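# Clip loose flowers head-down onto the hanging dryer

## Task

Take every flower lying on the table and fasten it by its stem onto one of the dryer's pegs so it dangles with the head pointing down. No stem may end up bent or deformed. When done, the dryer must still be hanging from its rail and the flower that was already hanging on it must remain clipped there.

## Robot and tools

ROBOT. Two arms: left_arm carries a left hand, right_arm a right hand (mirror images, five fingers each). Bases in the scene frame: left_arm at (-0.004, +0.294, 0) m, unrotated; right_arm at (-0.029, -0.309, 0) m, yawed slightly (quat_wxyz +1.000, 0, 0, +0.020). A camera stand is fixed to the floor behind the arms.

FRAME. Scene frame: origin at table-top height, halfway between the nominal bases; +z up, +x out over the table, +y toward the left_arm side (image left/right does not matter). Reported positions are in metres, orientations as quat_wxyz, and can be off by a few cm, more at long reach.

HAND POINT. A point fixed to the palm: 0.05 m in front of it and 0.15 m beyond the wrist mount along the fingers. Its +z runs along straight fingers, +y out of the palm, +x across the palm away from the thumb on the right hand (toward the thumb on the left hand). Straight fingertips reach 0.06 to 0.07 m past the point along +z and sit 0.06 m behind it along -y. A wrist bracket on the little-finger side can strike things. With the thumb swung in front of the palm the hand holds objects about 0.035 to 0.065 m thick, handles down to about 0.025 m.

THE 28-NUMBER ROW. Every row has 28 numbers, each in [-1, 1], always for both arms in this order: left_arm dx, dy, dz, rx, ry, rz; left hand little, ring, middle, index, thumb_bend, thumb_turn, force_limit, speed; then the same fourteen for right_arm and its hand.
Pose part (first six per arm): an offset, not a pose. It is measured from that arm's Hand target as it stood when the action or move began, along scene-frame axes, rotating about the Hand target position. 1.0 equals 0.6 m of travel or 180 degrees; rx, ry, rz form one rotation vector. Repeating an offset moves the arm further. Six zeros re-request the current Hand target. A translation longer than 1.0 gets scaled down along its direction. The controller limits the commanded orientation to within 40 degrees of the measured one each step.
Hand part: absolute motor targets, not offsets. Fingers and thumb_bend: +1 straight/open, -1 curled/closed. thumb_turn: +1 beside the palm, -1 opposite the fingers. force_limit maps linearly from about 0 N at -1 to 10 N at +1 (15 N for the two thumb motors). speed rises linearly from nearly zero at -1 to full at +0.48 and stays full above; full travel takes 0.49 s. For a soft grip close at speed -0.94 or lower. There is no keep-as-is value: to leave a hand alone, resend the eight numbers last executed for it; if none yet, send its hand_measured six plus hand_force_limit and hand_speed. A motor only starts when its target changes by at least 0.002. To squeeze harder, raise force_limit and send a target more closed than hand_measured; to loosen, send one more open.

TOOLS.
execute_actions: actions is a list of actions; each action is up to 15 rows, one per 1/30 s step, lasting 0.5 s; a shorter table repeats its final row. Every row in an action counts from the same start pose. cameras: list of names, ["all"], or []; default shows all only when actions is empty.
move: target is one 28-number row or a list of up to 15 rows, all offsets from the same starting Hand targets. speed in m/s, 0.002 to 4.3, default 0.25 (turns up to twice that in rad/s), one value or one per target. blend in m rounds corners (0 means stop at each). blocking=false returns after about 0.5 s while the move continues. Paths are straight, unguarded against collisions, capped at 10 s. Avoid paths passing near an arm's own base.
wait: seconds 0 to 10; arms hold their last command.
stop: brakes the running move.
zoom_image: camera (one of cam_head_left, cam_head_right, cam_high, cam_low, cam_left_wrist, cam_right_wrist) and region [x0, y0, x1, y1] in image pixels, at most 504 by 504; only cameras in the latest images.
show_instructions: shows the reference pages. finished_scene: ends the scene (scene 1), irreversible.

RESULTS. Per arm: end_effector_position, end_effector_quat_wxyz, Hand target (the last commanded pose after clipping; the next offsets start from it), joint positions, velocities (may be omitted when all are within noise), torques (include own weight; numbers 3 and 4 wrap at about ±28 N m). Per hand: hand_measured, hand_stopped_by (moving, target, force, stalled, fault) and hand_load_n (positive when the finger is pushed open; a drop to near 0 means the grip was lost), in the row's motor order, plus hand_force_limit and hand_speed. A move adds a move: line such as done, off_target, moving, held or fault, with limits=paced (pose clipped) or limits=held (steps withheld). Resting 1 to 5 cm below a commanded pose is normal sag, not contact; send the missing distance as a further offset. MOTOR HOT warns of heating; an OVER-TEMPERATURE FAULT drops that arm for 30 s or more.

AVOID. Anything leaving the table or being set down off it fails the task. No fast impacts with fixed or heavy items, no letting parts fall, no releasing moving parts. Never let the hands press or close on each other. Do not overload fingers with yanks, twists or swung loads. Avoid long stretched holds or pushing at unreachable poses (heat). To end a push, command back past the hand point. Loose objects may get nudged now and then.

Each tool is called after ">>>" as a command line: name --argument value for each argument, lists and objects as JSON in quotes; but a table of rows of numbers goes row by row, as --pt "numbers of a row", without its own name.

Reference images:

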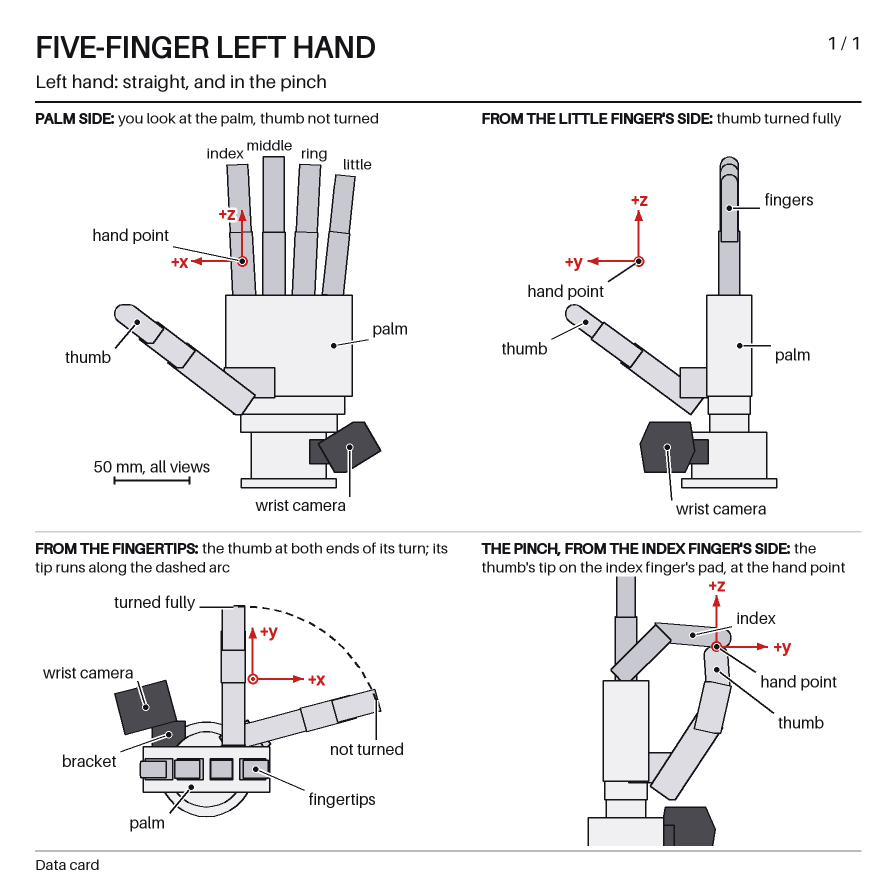

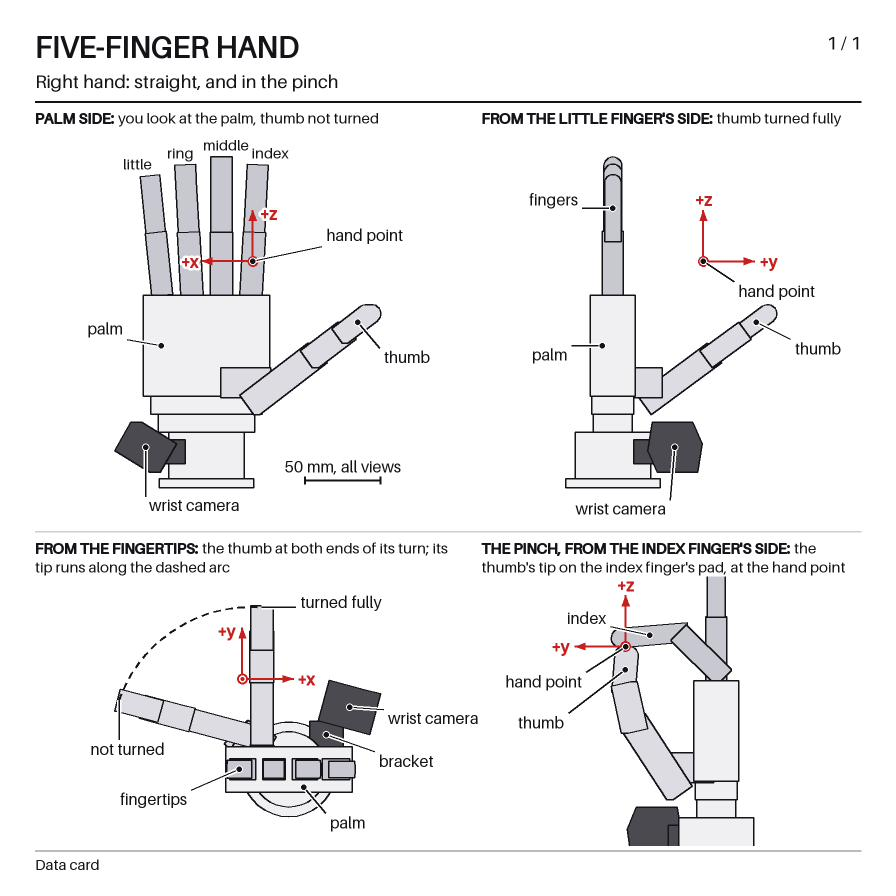

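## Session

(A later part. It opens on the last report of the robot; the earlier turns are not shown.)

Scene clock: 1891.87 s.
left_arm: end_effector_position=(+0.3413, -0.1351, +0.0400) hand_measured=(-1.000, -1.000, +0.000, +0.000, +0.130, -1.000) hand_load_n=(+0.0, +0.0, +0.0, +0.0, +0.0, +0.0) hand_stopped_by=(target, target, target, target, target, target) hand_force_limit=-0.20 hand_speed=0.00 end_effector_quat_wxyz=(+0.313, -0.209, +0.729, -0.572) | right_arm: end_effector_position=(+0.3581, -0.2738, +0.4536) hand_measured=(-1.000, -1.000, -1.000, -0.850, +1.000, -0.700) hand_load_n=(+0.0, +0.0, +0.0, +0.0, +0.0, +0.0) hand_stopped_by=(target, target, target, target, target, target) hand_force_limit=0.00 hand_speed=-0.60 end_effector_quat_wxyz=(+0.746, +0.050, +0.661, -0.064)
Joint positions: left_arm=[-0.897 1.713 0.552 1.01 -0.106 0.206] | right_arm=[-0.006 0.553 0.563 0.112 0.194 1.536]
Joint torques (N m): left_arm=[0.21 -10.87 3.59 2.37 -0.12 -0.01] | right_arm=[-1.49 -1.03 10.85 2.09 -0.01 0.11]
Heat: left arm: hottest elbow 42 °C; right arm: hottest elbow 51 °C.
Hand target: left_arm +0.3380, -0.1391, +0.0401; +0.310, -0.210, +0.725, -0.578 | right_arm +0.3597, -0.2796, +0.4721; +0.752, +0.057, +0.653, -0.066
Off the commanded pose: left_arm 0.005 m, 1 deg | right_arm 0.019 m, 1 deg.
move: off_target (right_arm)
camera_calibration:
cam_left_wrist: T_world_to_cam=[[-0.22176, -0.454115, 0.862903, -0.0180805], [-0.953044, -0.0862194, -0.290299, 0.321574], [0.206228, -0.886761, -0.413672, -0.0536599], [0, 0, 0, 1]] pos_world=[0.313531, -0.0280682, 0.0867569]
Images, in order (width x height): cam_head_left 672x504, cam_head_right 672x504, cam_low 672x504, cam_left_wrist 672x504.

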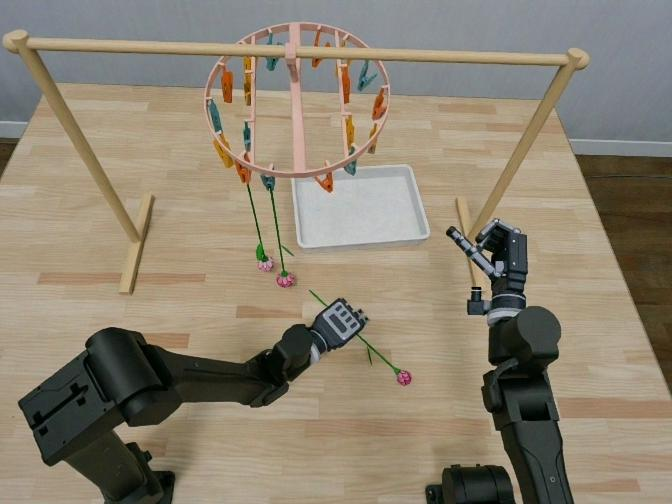

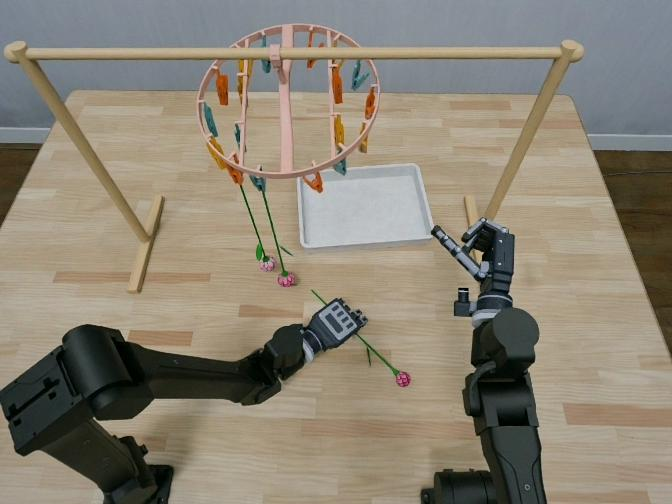

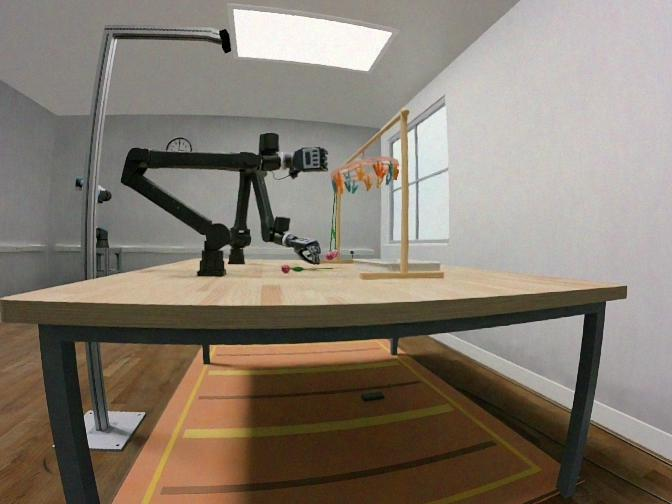

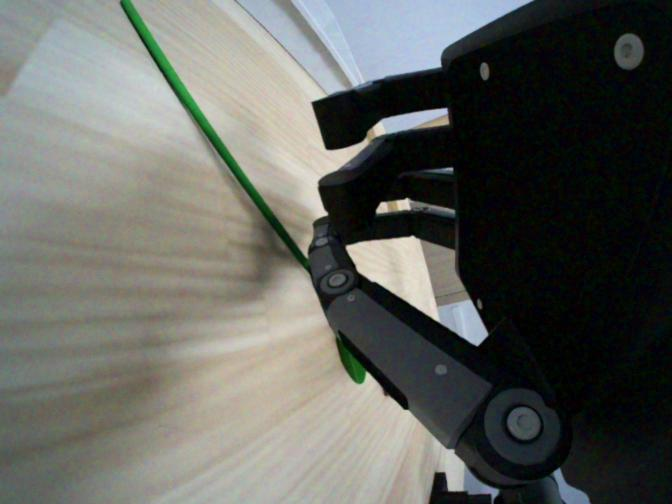

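>>> move --target '[-0.007,0.0072,-0.0393,0,0,0,-1,-1,0,0,0.13,-1,-0.2,0.0,0,0,0,0,0,0,-1,-1,-1,-0.85,1.0,-0.7,0.0,-0.6]' --speed 0.06 --cameras '["cam_head_left","cam_head_right","cam_low","cam_left_wrist"]'

>>> zoom_image --camera "cam_low" --region '[290, 230, 350, 280]'

>>> zoom_image --camera "cam_left_wrist" --region '[230, 130, 430, 330]'

Scene clock: 1901.03 s.
left_arm: end_effector_position=(+0.3379, -0.1315, +0.0175) hand_measured=(-1.000, -1.000, +0.000, +0.000, +0.130, -1.000) hand_load_n=(+0.0, +0.0, +0.0, +0.5, +0.0, +0.0) hand_stopped_by=(target, target, target, target, target, target) hand_force_limit=-0.20 hand_speed=0.00 end_effector_quat_wxyz=(+0.314, -0.209, +0.728, -0.572) | right_arm: end_effector_position=(+0.3581, -0.2738, +0.4536) hand_measured=(-1.000, -1.000, -1.000, -0.850, +1.000, -0.700) hand_load_n=(+0.0, +0.0, +0.0, +0.0, +0.0, +0.0) hand_stopped_by=(target, target, target, target, target, target) hand_force_limit=0.00 hand_speed=-0.60 end_effector_quat_wxyz=(+0.746, +0.050, +0.661, -0.064)
Joint positions: left_arm=[-0.899 1.791 0.536 1.106 -0.108 0.206] | right_arm=[-0.006 0.553 0.563 0.112 0.194 1.536]
Joint torques (N m): left_arm=[0.21 -10.99 2.91 2.35 -0.11 -0.02] | right_arm=[-2.26 -0.21 10.93 2.14 -0.09 0.13]
Heat: left arm: hottest elbow 41 °C; right arm: hottest elbow 52 °C.
Hand target: left_arm +0.3338, -0.1346, +0.0163; +0.310, -0.210, +0.725, -0.578 | right_arm +0.3597, -0.2796, +0.4721; +0.752, +0.057, +0.653, -0.066
Off the commanded pose: left_arm 0.005 m, 1 deg | right_arm 0.019 m, 1 deg.
move: off_target (right_arm)
camera_calibration:
cam_left_wrist: T_world_to_cam=[[-0.223285, -0.452572, 0.86332, 0.00285412], [-0.952449, -0.0870837, -0.291988, 0.311856], [0.207327, -0.887465, -0.411607, -0.0596225], [0, 0, 0, 1]] pos_world=[0.310025, -0.0244637, 0.0640531]
Images, in order (width x height): cam_head_left 672x504, cam_head_right 672x504, cam_low 672x504, cam_left_wrist 672x504.

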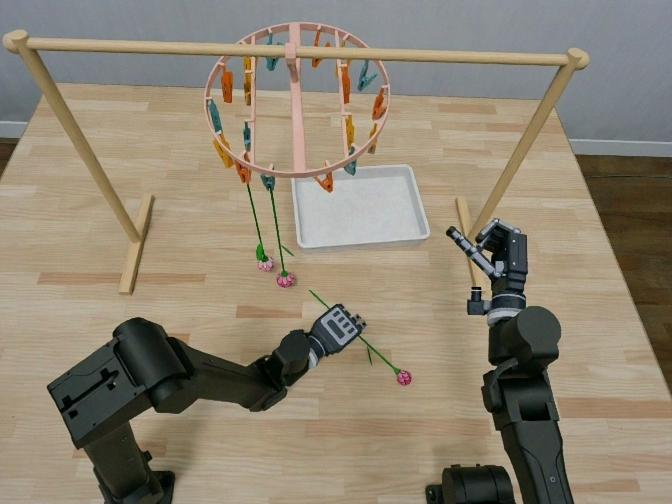

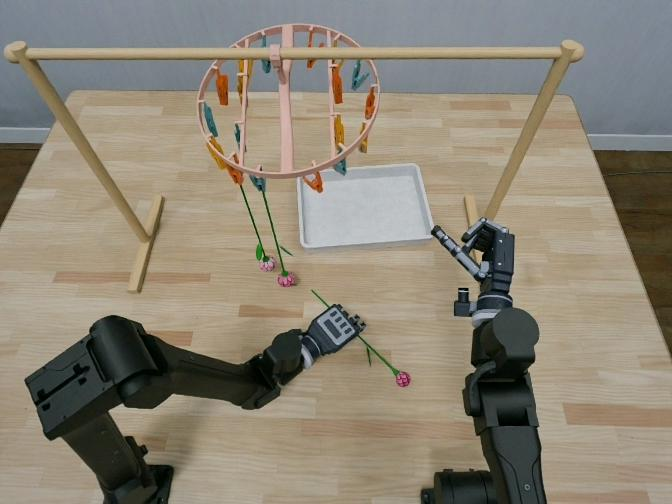

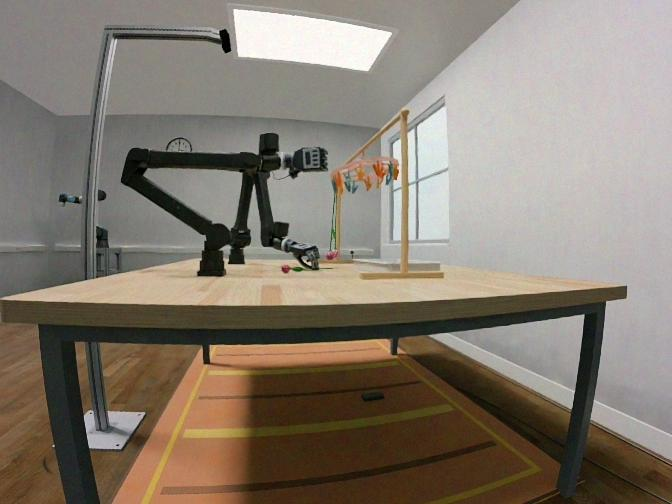

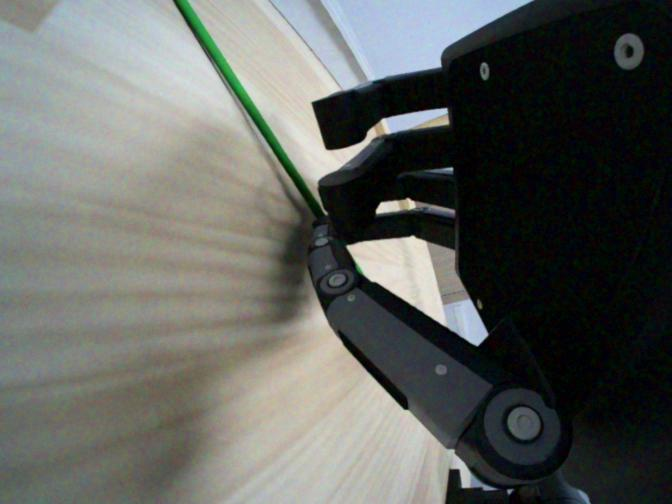

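Scaled by 8.400 from the camera's 672x504 image, which has a finer 960x720 frame.

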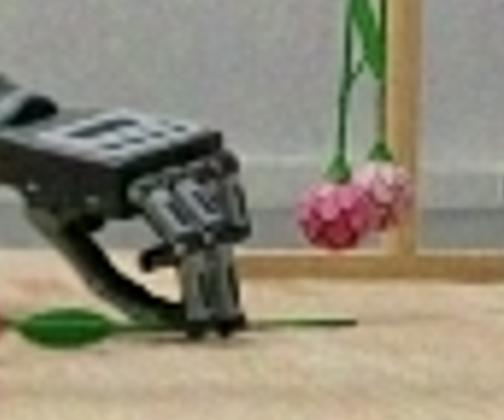

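Scaled by 2.520 from the camera's 672x504 image, which has a finer 960x720 frame.

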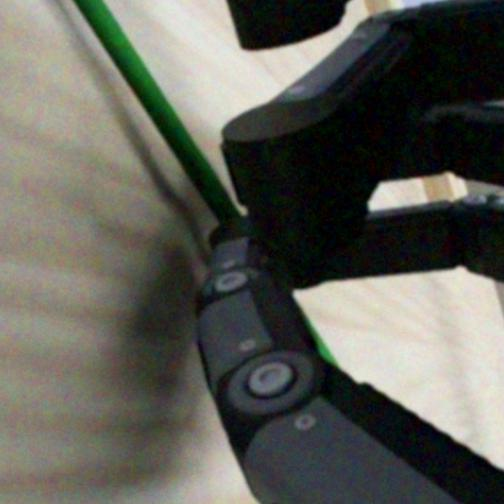

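>>> move --target '[0.0,0.0,-0.0135,0,0,0,-1,-1,0,0,0.13,-1,-0.2,0.0,0,0,0,0,0,0,-1,-1,-1,-0.85,1.0,-0.7,0.0,-0.6]' --speed 0.03 --cameras '["cam_low","cam_left_wrist","cam_head_left"]'

>>> zoom_image --camera "cam_low" --region '[290, 230, 350, 280]'

>>> zoom_image --camera "cam_left_wrist" --region '[260, 170, 400, 310]'

Scene clock: 1909.20 s.
left_arm: end_effector_position=(+0.3385, -0.1322, +0.0142) hand_measured=(-1.000, -1.000, +0.000, +0.000, +0.130, -1.000) hand_load_n=(+0.0, +0.0, -0.5, +0.0, +0.0, +0.0) hand_stopped_by=(target, target, target, target, target, target) hand_force_limit=-0.20 hand_speed=0.00 end_effector_quat_wxyz=(+0.316, -0.208, +0.724, -0.576) | right_arm: end_effector_position=(+0.3581, -0.2738, +0.4536) hand_measured=(-1.000, -1.000, -1.000, -0.850, +1.000, -0.700) hand_load_n=(+0.0, +0.0, +0.0, +0.0, +0.0, +0.0) hand_stopped_by=(target, target, target, target, target, target) hand_force_limit=0.00 hand_speed=-0.60 end_effector_quat_wxyz=(+0.746, +0.050, +0.661, -0.064)
Joint positions: left_arm=[-0.899 1.815 0.536 1.141 -0.109 0.206] | right_arm=[-0.006 0.553 0.563 0.112 0.194 1.536]
Joint torques (N m): left_arm=[0.26 -10.58 2.84 2.15 -0.11 -0.02] | right_arm=[-1.73 0.73 10.95 2.17 -0.03 0.13]
Heat: left arm: hottest elbow 41 °C; right arm: hottest elbow 52 °C.
Hand target: left_arm +0.3338, -0.1347, +0.0084; +0.310, -0.210, +0.725, -0.578 | right_arm +0.3597, -0.2796, +0.4721; +0.752, +0.057, +0.653, -0.066
Off the commanded pose: left_arm 0.008 m, 1 deg | right_arm 0.019 m, 1 deg.
move: off_target (right_arm)
camera_calibration:
cam_left_wrist: T_world_to_cam=[[-0.229253, -0.444888, 0.865747, 0.00847911], [-0.950308, -0.0901494, -0.297971, 0.310331], [0.21061, -0.891037, -0.402114, -0.0633974], [0, 0, 0, 1]] pos_world=[0.310206, -0.024741, 0.0596361]
Images, in order (width x height): cam_head_left 672x504, cam_low 672x504, cam_left_wrist 672x504.

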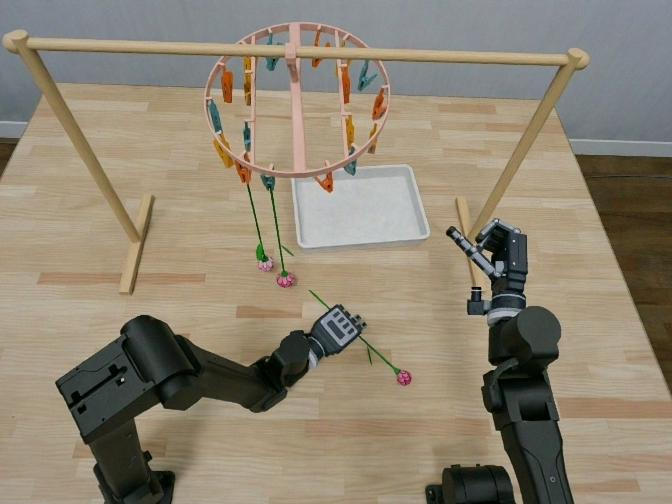

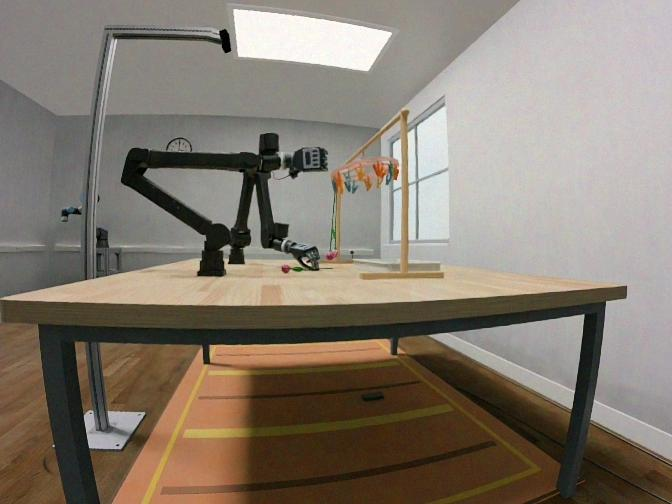

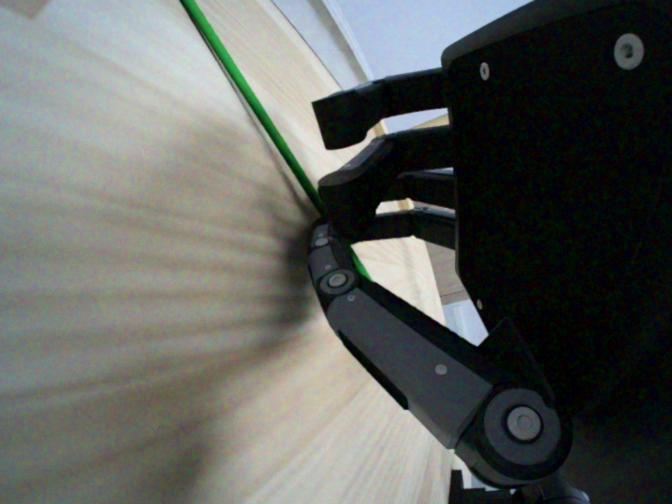

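Scaled by 8.400 from the camera's 672x504 image, which has a finer 960x720 frame.

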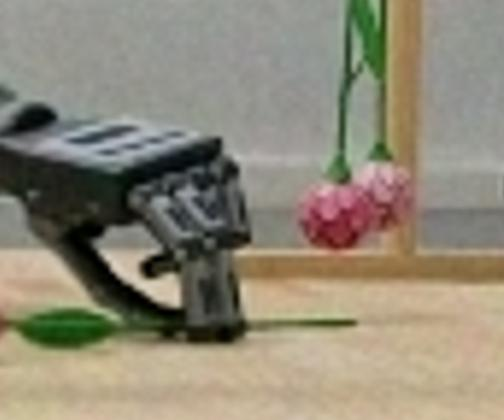

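Scaled by 3.600 from the camera's 672x504 image, which has a finer 960x720 frame.

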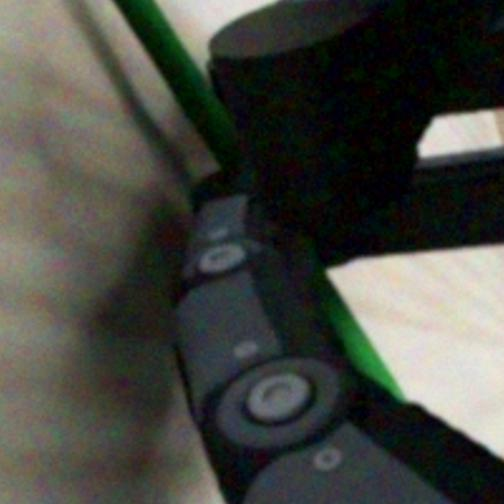

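>>> move --target '[0,0,0,0,0,0,-1,-1,-0.5,-0.5,0.13,-1,-0.2,-0.9,0,0,0,0,0,0,-1,-1,-1,-0.85,1.0,-0.7,0.0,-0.6]' --speed 0.03 --cameras '["cam_low","cam_left_wrist","cam_head_left"]'

>>> zoom_image --camera "cam_left_wrist" --region '[260, 170, 400, 310]'

Scene clock: 1913.57 s.
left_arm: end_effector_position=(+0.3388, -0.1327, +0.0156) hand_measured=(-1.000, -1.000, -0.184, -0.192, +0.130, -1.000) hand_load_n=(+0.0, +0.0, +5.5, +4.5, +2.0, -1.0) hand_stopped_by=(target, target, force, force, target, target) hand_force_limit=-0.20 hand_speed=-0.90 end_effector_quat_wxyz=(+0.316, -0.208, +0.723, -0.578) | right_arm: end_effector_position=(+0.3581, -0.2738, +0.4536) hand_measured=(-1.000, -1.000, -1.000, -0.850, +1.000, -0.700) hand_load_n=(+0.0, +0.0, +0.0, +0.0, +0.0, +0.0) hand_stopped_by=(target, target, target, target, target, target) hand_force_limit=0.00 hand_speed=-0.60 end_effector_quat_wxyz=(+0.746, +0.050, +0.661, -0.064)
Joint positions: left_arm=[-0.899 1.815 0.536 1.147 -0.109 0.206] | right_arm=[-0.006 0.553 0.563 0.112 0.194 1.536]
Joint torques (N m): left_arm=[0.26 -10.52 2.82 1.92 -0.11 -0.01] | right_arm=[-1.55 -0.09 11.11 1.89 -0.09 0.1]
Heat: left arm: hottest elbow 41 °C; right arm: hottest elbow 52 °C.
Hand target: left_arm +0.3338, -0.1346, +0.0083; +0.310, -0.210, +0.725, -0.578 | right_arm +0.3597, -0.2796, +0.4721; +0.752, +0.057, +0.653, -0.066
Off the commanded pose: left_arm 0.009 m, 1 deg | right_arm 0.019 m, 1 deg.
move: off_target (right_arm)
camera_calibration:
cam_left_wrist: T_world_to_cam=[[-0.232151, -0.440783, 0.867073, 0.008676], [-0.949295, -0.0916206, -0.300741, 0.310548], [0.212003, -0.892925, -0.397163, -0.0640657], [0, 0, 0, 1]] pos_world=[0.310398, -0.0249291, 0.0604272]
Images, in order (width x height): cam_head_left 672x504, cam_low 672x504, cam_left_wrist 672x504.

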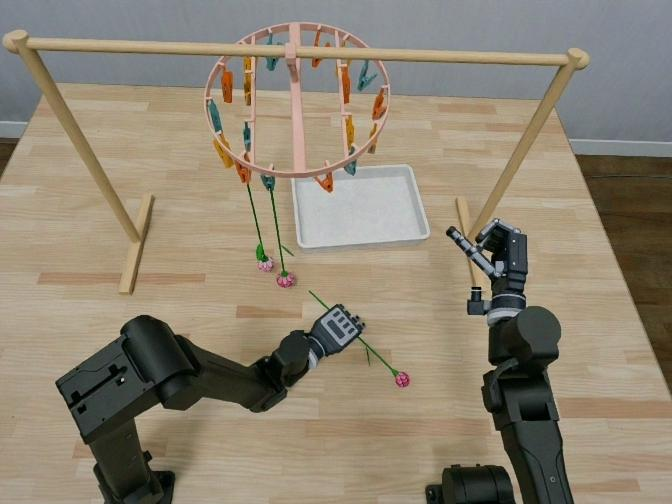

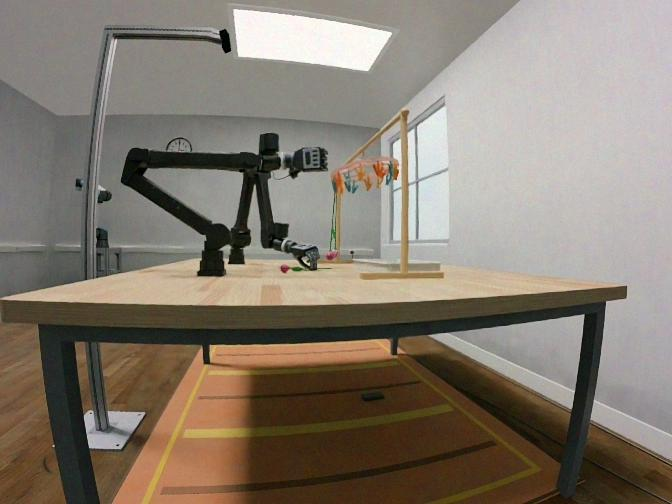

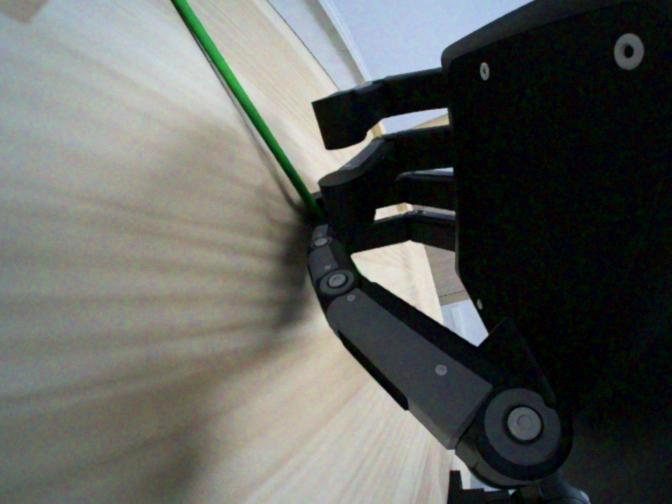

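Scaled by 3.600 from the camera's 672x504 image, which has a finer 960x720 frame.

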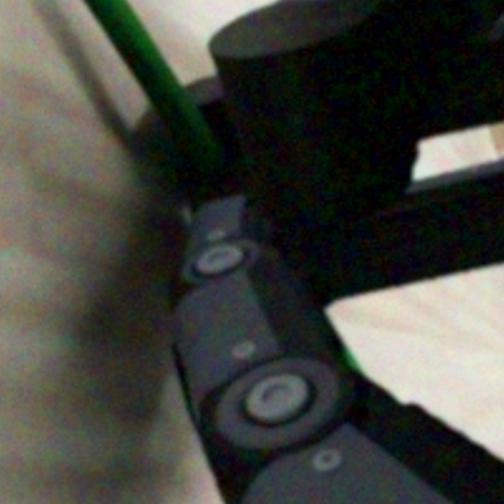

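>>> move --target '[0,0,0.45,0,0,0,-1,-1,-0.5,-0.5,0.13,-1,-0.2,-0.9,0,0,0,0,0,0,-1,-1,-1,-0.85,1.0,-0.7,0.0,-0.6]' --speed 0.1 --cameras '["cam_low","cam_left_wrist","cam_head_left"]'

Scene clock: 1919.63 s.
left_arm: end_effector_position=(+0.3284, -0.1196, +0.2348) hand_measured=(-1.000, -1.000, -0.184, -0.192, +0.130, -1.000) hand_load_n=(+0.0, +0.0, +5.0, +4.5, +3.0, -0.5) hand_stopped_by=(target, target, force, force, target, target) hand_force_limit=-0.20 hand_speed=-0.90 end_effector_quat_wxyz=(+0.305, -0.212, +0.748, -0.550) | right_arm: end_effector_position=(+0.3581, -0.2738, +0.4536) hand_measured=(-1.000, -1.000, -1.000, -0.850, +1.000, -0.700) hand_load_n=(+0.0, +0.0, +0.0, +0.0, +0.0, +0.0) hand_stopped_by=(target, target, target, target, target, target) hand_force_limit=0.00 hand_speed=-0.60 end_effector_quat_wxyz=(+0.746, +0.050, +0.661, -0.064)
Joint positions: left_arm=[-0.899 1.152 0.751 0.19 -0.109 0.206] | right_arm=[-0.006 0.553 0.563 0.112 0.194 1.536]
Joint torques (N m): left_arm=[0.26 -9.29 11.29 1.31 -0.08 -0.01] | right_arm=[-1.85 -0.09 10.88 2.25 -0.08 0.17]
Heat: left arm: hottest elbow 41 °C; right arm: hottest elbow 53 °C.
Hand target: left_arm +0.3339, -0.1346, +0.2783; +0.310, -0.210, +0.725, -0.578 | right_arm +0.3597, -0.2796, +0.4721; +0.752, +0.057, +0.653, -0.066
Off the commanded pose: left_arm 0.046 m, 4 deg | right_arm 0.019 m, 1 deg.
move: off_target (left_arm, right_arm)
camera_calibration:
cam_left_wrist: T_world_to_cam=[[-0.189725, -0.494167, 0.848412, -0.193932], [-0.963135, -0.0741817, -0.258587, 0.364526], [0.190722, -0.866196, -0.461876, 0.0622307], [0, 0, 0, 1]] pos_world=[0.302426, -0.0148898, 0.287539]
Images, in order (width x height): cam_head_left 672x504, cam_low 672x504, cam_left_wrist 672x504.

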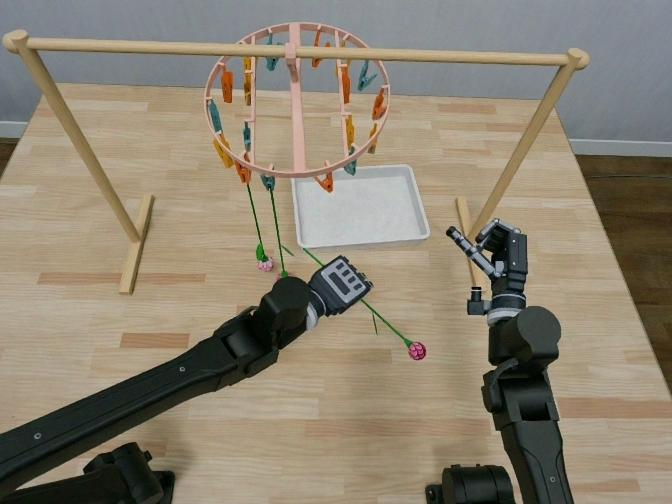

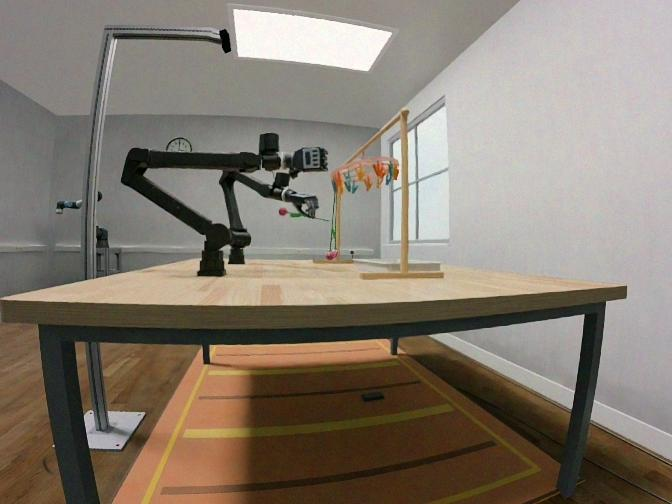

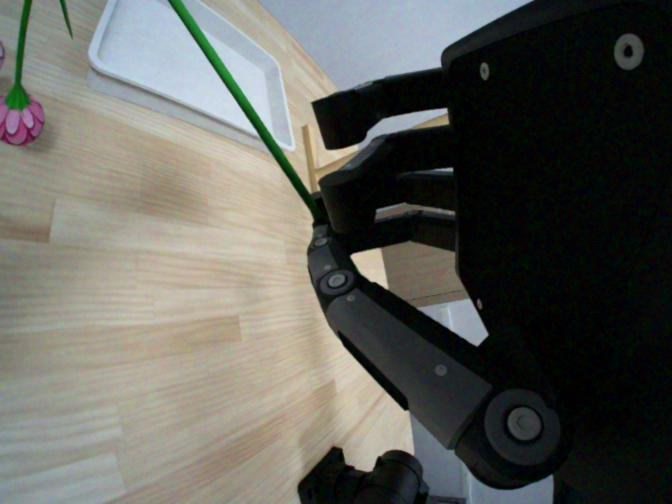

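>>> move --pt "-0.057 -0.025 0.017 0 0 0 -1 -1 -0.5 -0.5 0.13 -1 -0.2 -0.9 0 0 0 0 0 0 -1 -1 -1 -0.85 1.0 -0.7 0.0 -0.6" --pt "-0.057 -0.025 0.017 0.3908 -0.3594 0.0403 -1 -1 -0.5 -0.5 0.13 -1 -0.2 -0.9 0 0 0 0 0 0 -1 -1 -1 -0.85 1.0 -0.7 0.0 -0.6" --speed 0.2 --cameras '["cam_low","cam_left_wrist","cam_head_left","cam_head_right"]'

Scene clock: 1937.77 s.
left_arm: end_effector_position=(+0.3025, -0.1457, +0.2906) hand_measured=(-1.000, -1.000, -0.184, -0.192, +0.130, -1.000) hand_load_n=(+0.0, +0.0, +5.0, +4.5, +3.0, -0.5) hand_stopped_by=(target, target, force, force, target, target) hand_force_limit=-0.20 hand_speed=-0.90 end_effector_quat_wxyz=(+0.716, +0.272, +0.638, -0.081) | right_arm: end_effector_position=(+0.3581, -0.2738, +0.4536) hand_measured=(-1.000, -1.000, -1.000, -0.850, +1.000, -0.700) hand_load_n=(+0.0, +0.0, +0.0, +0.0, +0.0, +0.0) hand_stopped_by=(target, target, target, target, target, target) hand_force_limit=0.00 hand_speed=-0.60 end_effector_quat_wxyz=(+0.746, +0.050, +0.661, -0.064)
Joint positions: left_arm=[-1.315 1.419 0.793 0.68 -0.799 1.901] | right_arm=[-0.006 0.553 0.563 0.112 0.194 1.536]
Joint torques (N m): left_arm=[0.26 -9.82 6.11 2 0.02 0.25] | right_arm=[-2.02 -0.21 10.78 2.14 -0.05 0.11]
Heat: left arm: hottest elbow 44 °C; right arm: hottest elbow 53 °C.
Hand target: left_arm +0.2997, -0.1496, +0.2884; +0.718, +0.277, +0.634, -0.080 | right_arm +0.3597, -0.2796, +0.4721; +0.752, +0.057, +0.653, -0.066
Off the commanded pose: left_arm 0.005 m, 1 deg | right_arm 0.019 m, 1 deg.
move: off_target (right_arm)
camera_calibration:
cam_left_wrist: T_world_to_cam=[[-0.367479, -0.760865, -0.534831, 0.157855], [-0.250608, 0.634806, -0.730901, 0.377085], [0.895631, -0.134558, -0.423957, -0.0474237], [0, 0, 0, 1]] pos_world=[0.194983, -0.125651, 0.339932]
Images, in order (width x height): cam_head_left 672x504, cam_head_right 672x504, cam_low 672x504, cam_left_wrist 672x504.

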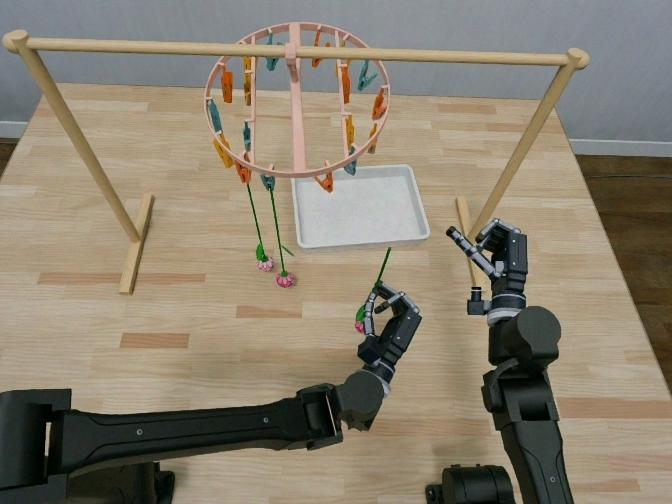

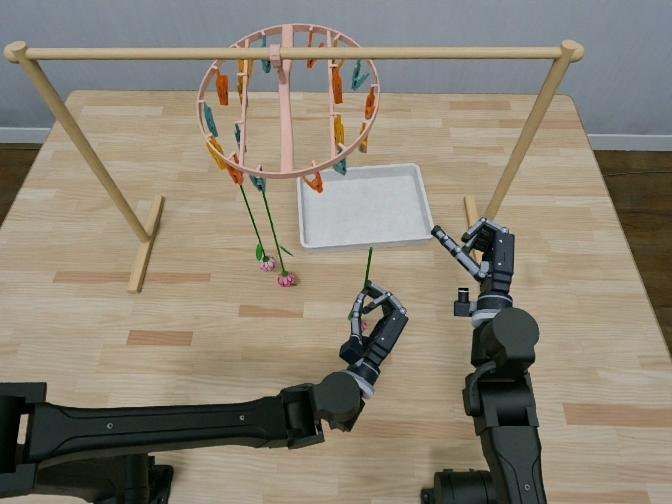

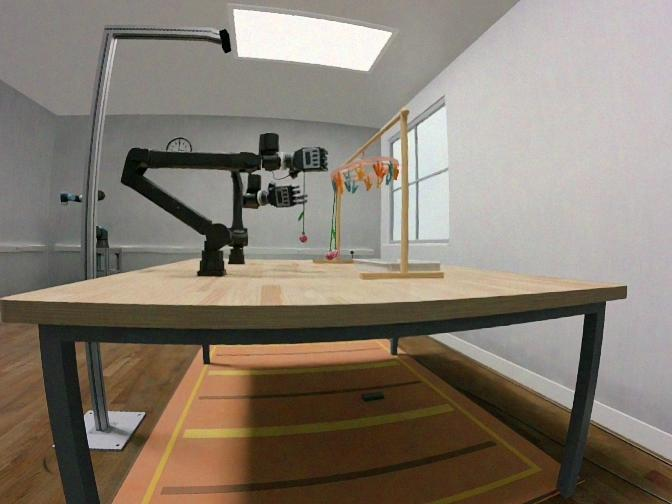

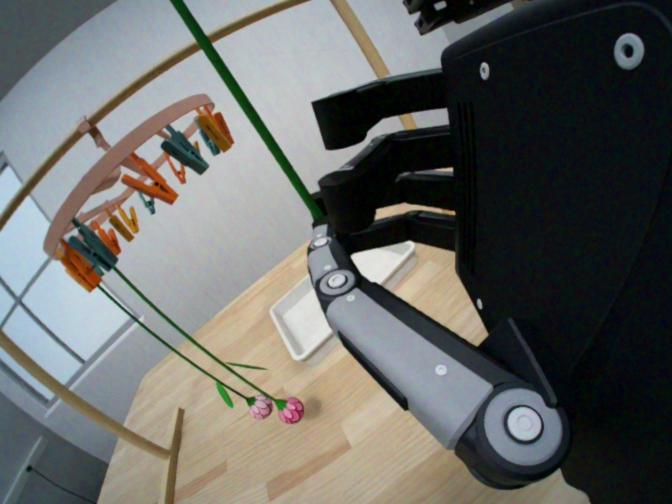

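>>> move --target '[0.0338,0.4993,-0.064,0,0,-0.1667,-1,-1,-0.5,-0.5,0.13,-1,-0.2,-0.9,0,0,0,0,0,0,-1,-1,-1,-0.85,1.0,-0.7,0.0,-0.6]' --speed 0.2 --cameras '["cam_low","cam_left_wrist","cam_head_left"]'

Scene clock: 1974.33 s.
left_arm: end_effector_position=(+0.3145, +0.1481, +0.2374) hand_measured=(-1.000, -1.000, -0.184, -0.192, +0.130, -1.000) hand_load_n=(+0.0, +0.0, +5.5, +4.0, +2.5, -0.5) hand_stopped_by=(target, target, force, force, target, target) hand_force_limit=-0.20 hand_speed=-0.90 end_effector_quat_wxyz=(+0.665, +0.433, +0.547, -0.267) | right_arm: end_effector_position=(+0.3581, -0.2738, +0.4536) hand_measured=(-1.000, -1.000, -1.000, -0.850, +1.000, -0.700) hand_load_n=(+0.0, +0.0, -0.5, +0.0, +0.0, -0.5) hand_stopped_by=(target, target, target, target, target, target) hand_force_limit=0.00 hand_speed=-0.60 end_effector_quat_wxyz=(+0.746, +0.050, +0.661, -0.064)
Joint positions: left_arm=[-0.059 0.571 0.164 0.457 0.992 1.817] | right_arm=[-0.006 0.553 0.563 0.112 0.194 1.536]
Joint torques (N m): left_arm=[1.55 1.55 8.29 1.84 0.04 0.02] | right_arm=[-1.44 0.67 11.07 1.96 -0.05 0.1]
Heat: left arm: hottest elbow 44 °C; right arm: hottest elbow 54 °C.
Hand target: left_arm +0.3200, +0.1499, +0.2500; +0.673, +0.431, +0.540, -0.263 | right_arm +0.3597, -0.2796, +0.4721; +0.752, +0.057, +0.653, -0.066
Off the commanded pose: left_arm 0.014 m, 1 deg | right_arm 0.019 m, 1 deg.
move: off_target (left_arm, right_arm)
camera_calibration:
cam_left_wrist: T_world_to_cam=[[-0.709514, -0.462182, -0.531956, 0.419904], [0.102311, 0.679318, -0.726677, 0.036069], [0.697225, -0.570012, -0.434699, 0.0882912], [0, 0, 0, 1]] pos_world=[0.232679, 0.219897, 0.287961]
Images, in order (width x height): cam_head_left 672x504, cam_low 672x504, cam_left_wrist 672x504.

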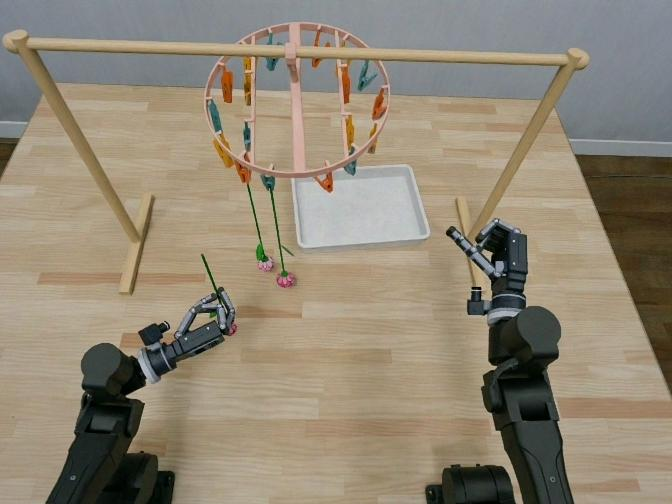

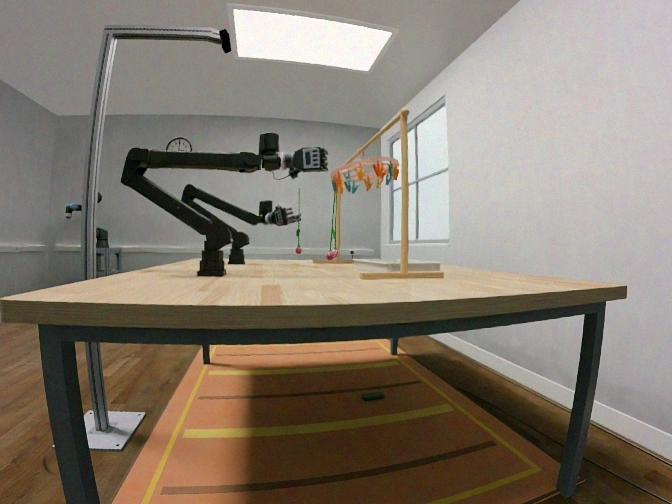

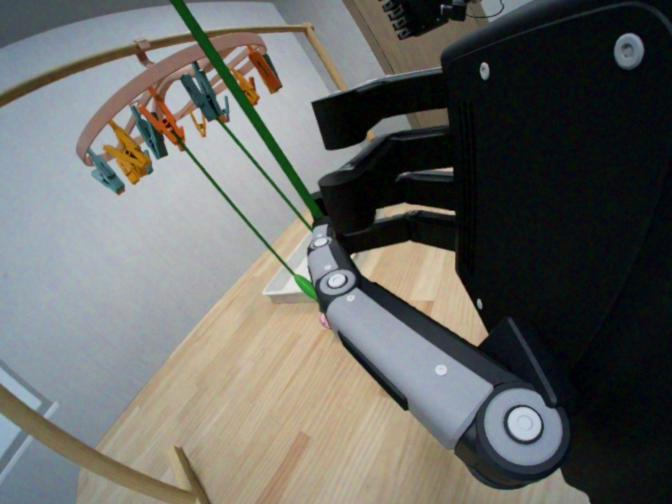

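>>> wait --seconds 0.1 --cameras '["cam_head_left", "cam_head_right", "cam_right_wrist", "cam_high"]'

Scene clock: 1989.20 s.
left_arm: end_effector_position=(+0.3145, +0.1481, +0.2373) hand_measured=(-1.000, -1.000, -0.184, -0.192, +0.130, -1.000) hand_load_n=(+0.0, +0.0, +5.0, +4.0, +3.0, -0.5) hand_stopped_by=(target, target, force, force, target, target) hand_force_limit=-0.20 hand_speed=-0.90 end_effector_quat_wxyz=(+0.665, +0.433, +0.547, -0.268) | right_arm: end_effector_position=(+0.3581, -0.2738, +0.4536) hand_measured=(-1.000, -1.000, -1.000, -0.850, +1.000, -0.700) hand_load_n=(+0.0, +0.0, +0.0, +0.0, +0.0, +0.0) hand_stopped_by=(target, target, target, target, target, target) hand_force_limit=0.00 hand_speed=-0.60 end_effector_quat_wxyz=(+0.746, +0.050, +0.661, -0.064)
Joint positions: left_arm=[-0.059 0.571 0.164 0.457 0.992 1.816] | right_arm=[-0.006 0.553 0.563 0.112 0.194 1.536]
Joint torques (N m): left_arm=[1.49 1.55 8.27 1.95 0.04 0.02] | right_arm=[-1.61 0.62 10.93 2.13 -0.05 0.12]
Heat: left arm: hottest elbow 46 °C; right arm: hottest elbow 55 °C.
Hand target: left_arm +0.3200, +0.1499, +0.2499; +0.673, +0.431, +0.540, -0.263 | right_arm +0.3597, -0.2796, +0.4721; +0.752, +0.057, +0.653, -0.066
Off the commanded pose: left_arm 0.014 m, 1 deg | right_arm 0.019 m, 1 deg.
wait: 0.10 s; at rest from the start
camera_calibration:
cam_right_wrist: T_world_to_cam=[[0.138237, 0.956441, -0.25712, 0.32859], [-0.558898, 0.28966, 0.777001, -0.074586], [0.817633, 0.0362935, 0.574595, -0.429002], [0, 0, 0, 1]] pos_world=[0.263656, -0.277102, 0.388943]
Images, in order (width x height): cam_head_left 672x504, cam_head_right 672x504, cam_high 672x504, cam_right_wrist 672x504.

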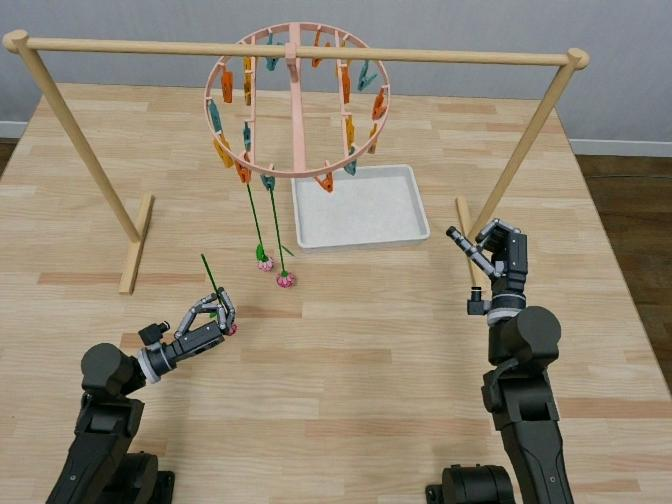

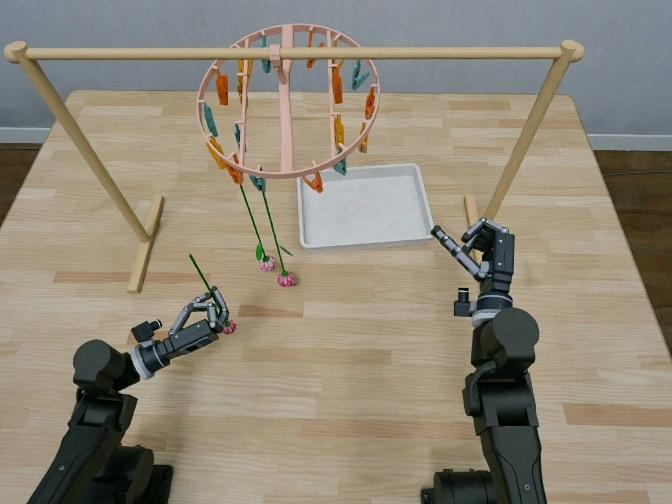

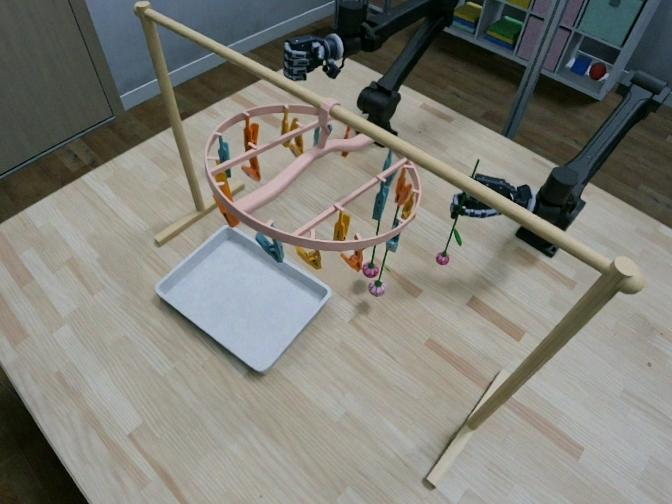

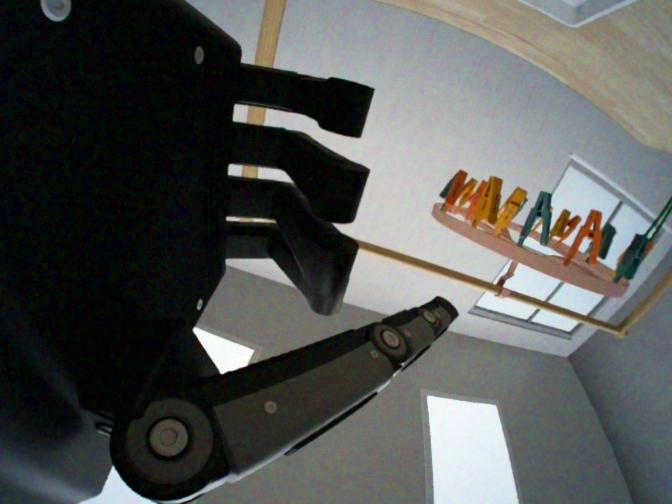

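>>> zoom_image --camera "cam_head_left" --region '[235, 130, 375, 210]'

>>> zoom_image --camera "cam_head_right" --region '[225, 130, 365, 210]'

Scaled by 3.600 from the camera's 672x504 image, which has a finer 960x720 frame.

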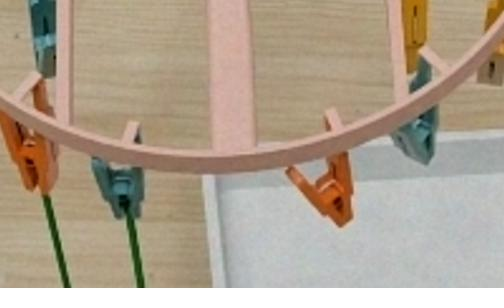

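Scaled by 3.600 from the camera's 672x504 image, which has a finer 960x720 frame.

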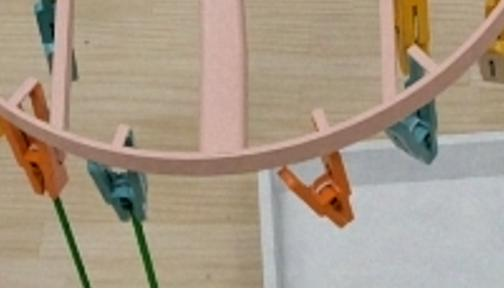

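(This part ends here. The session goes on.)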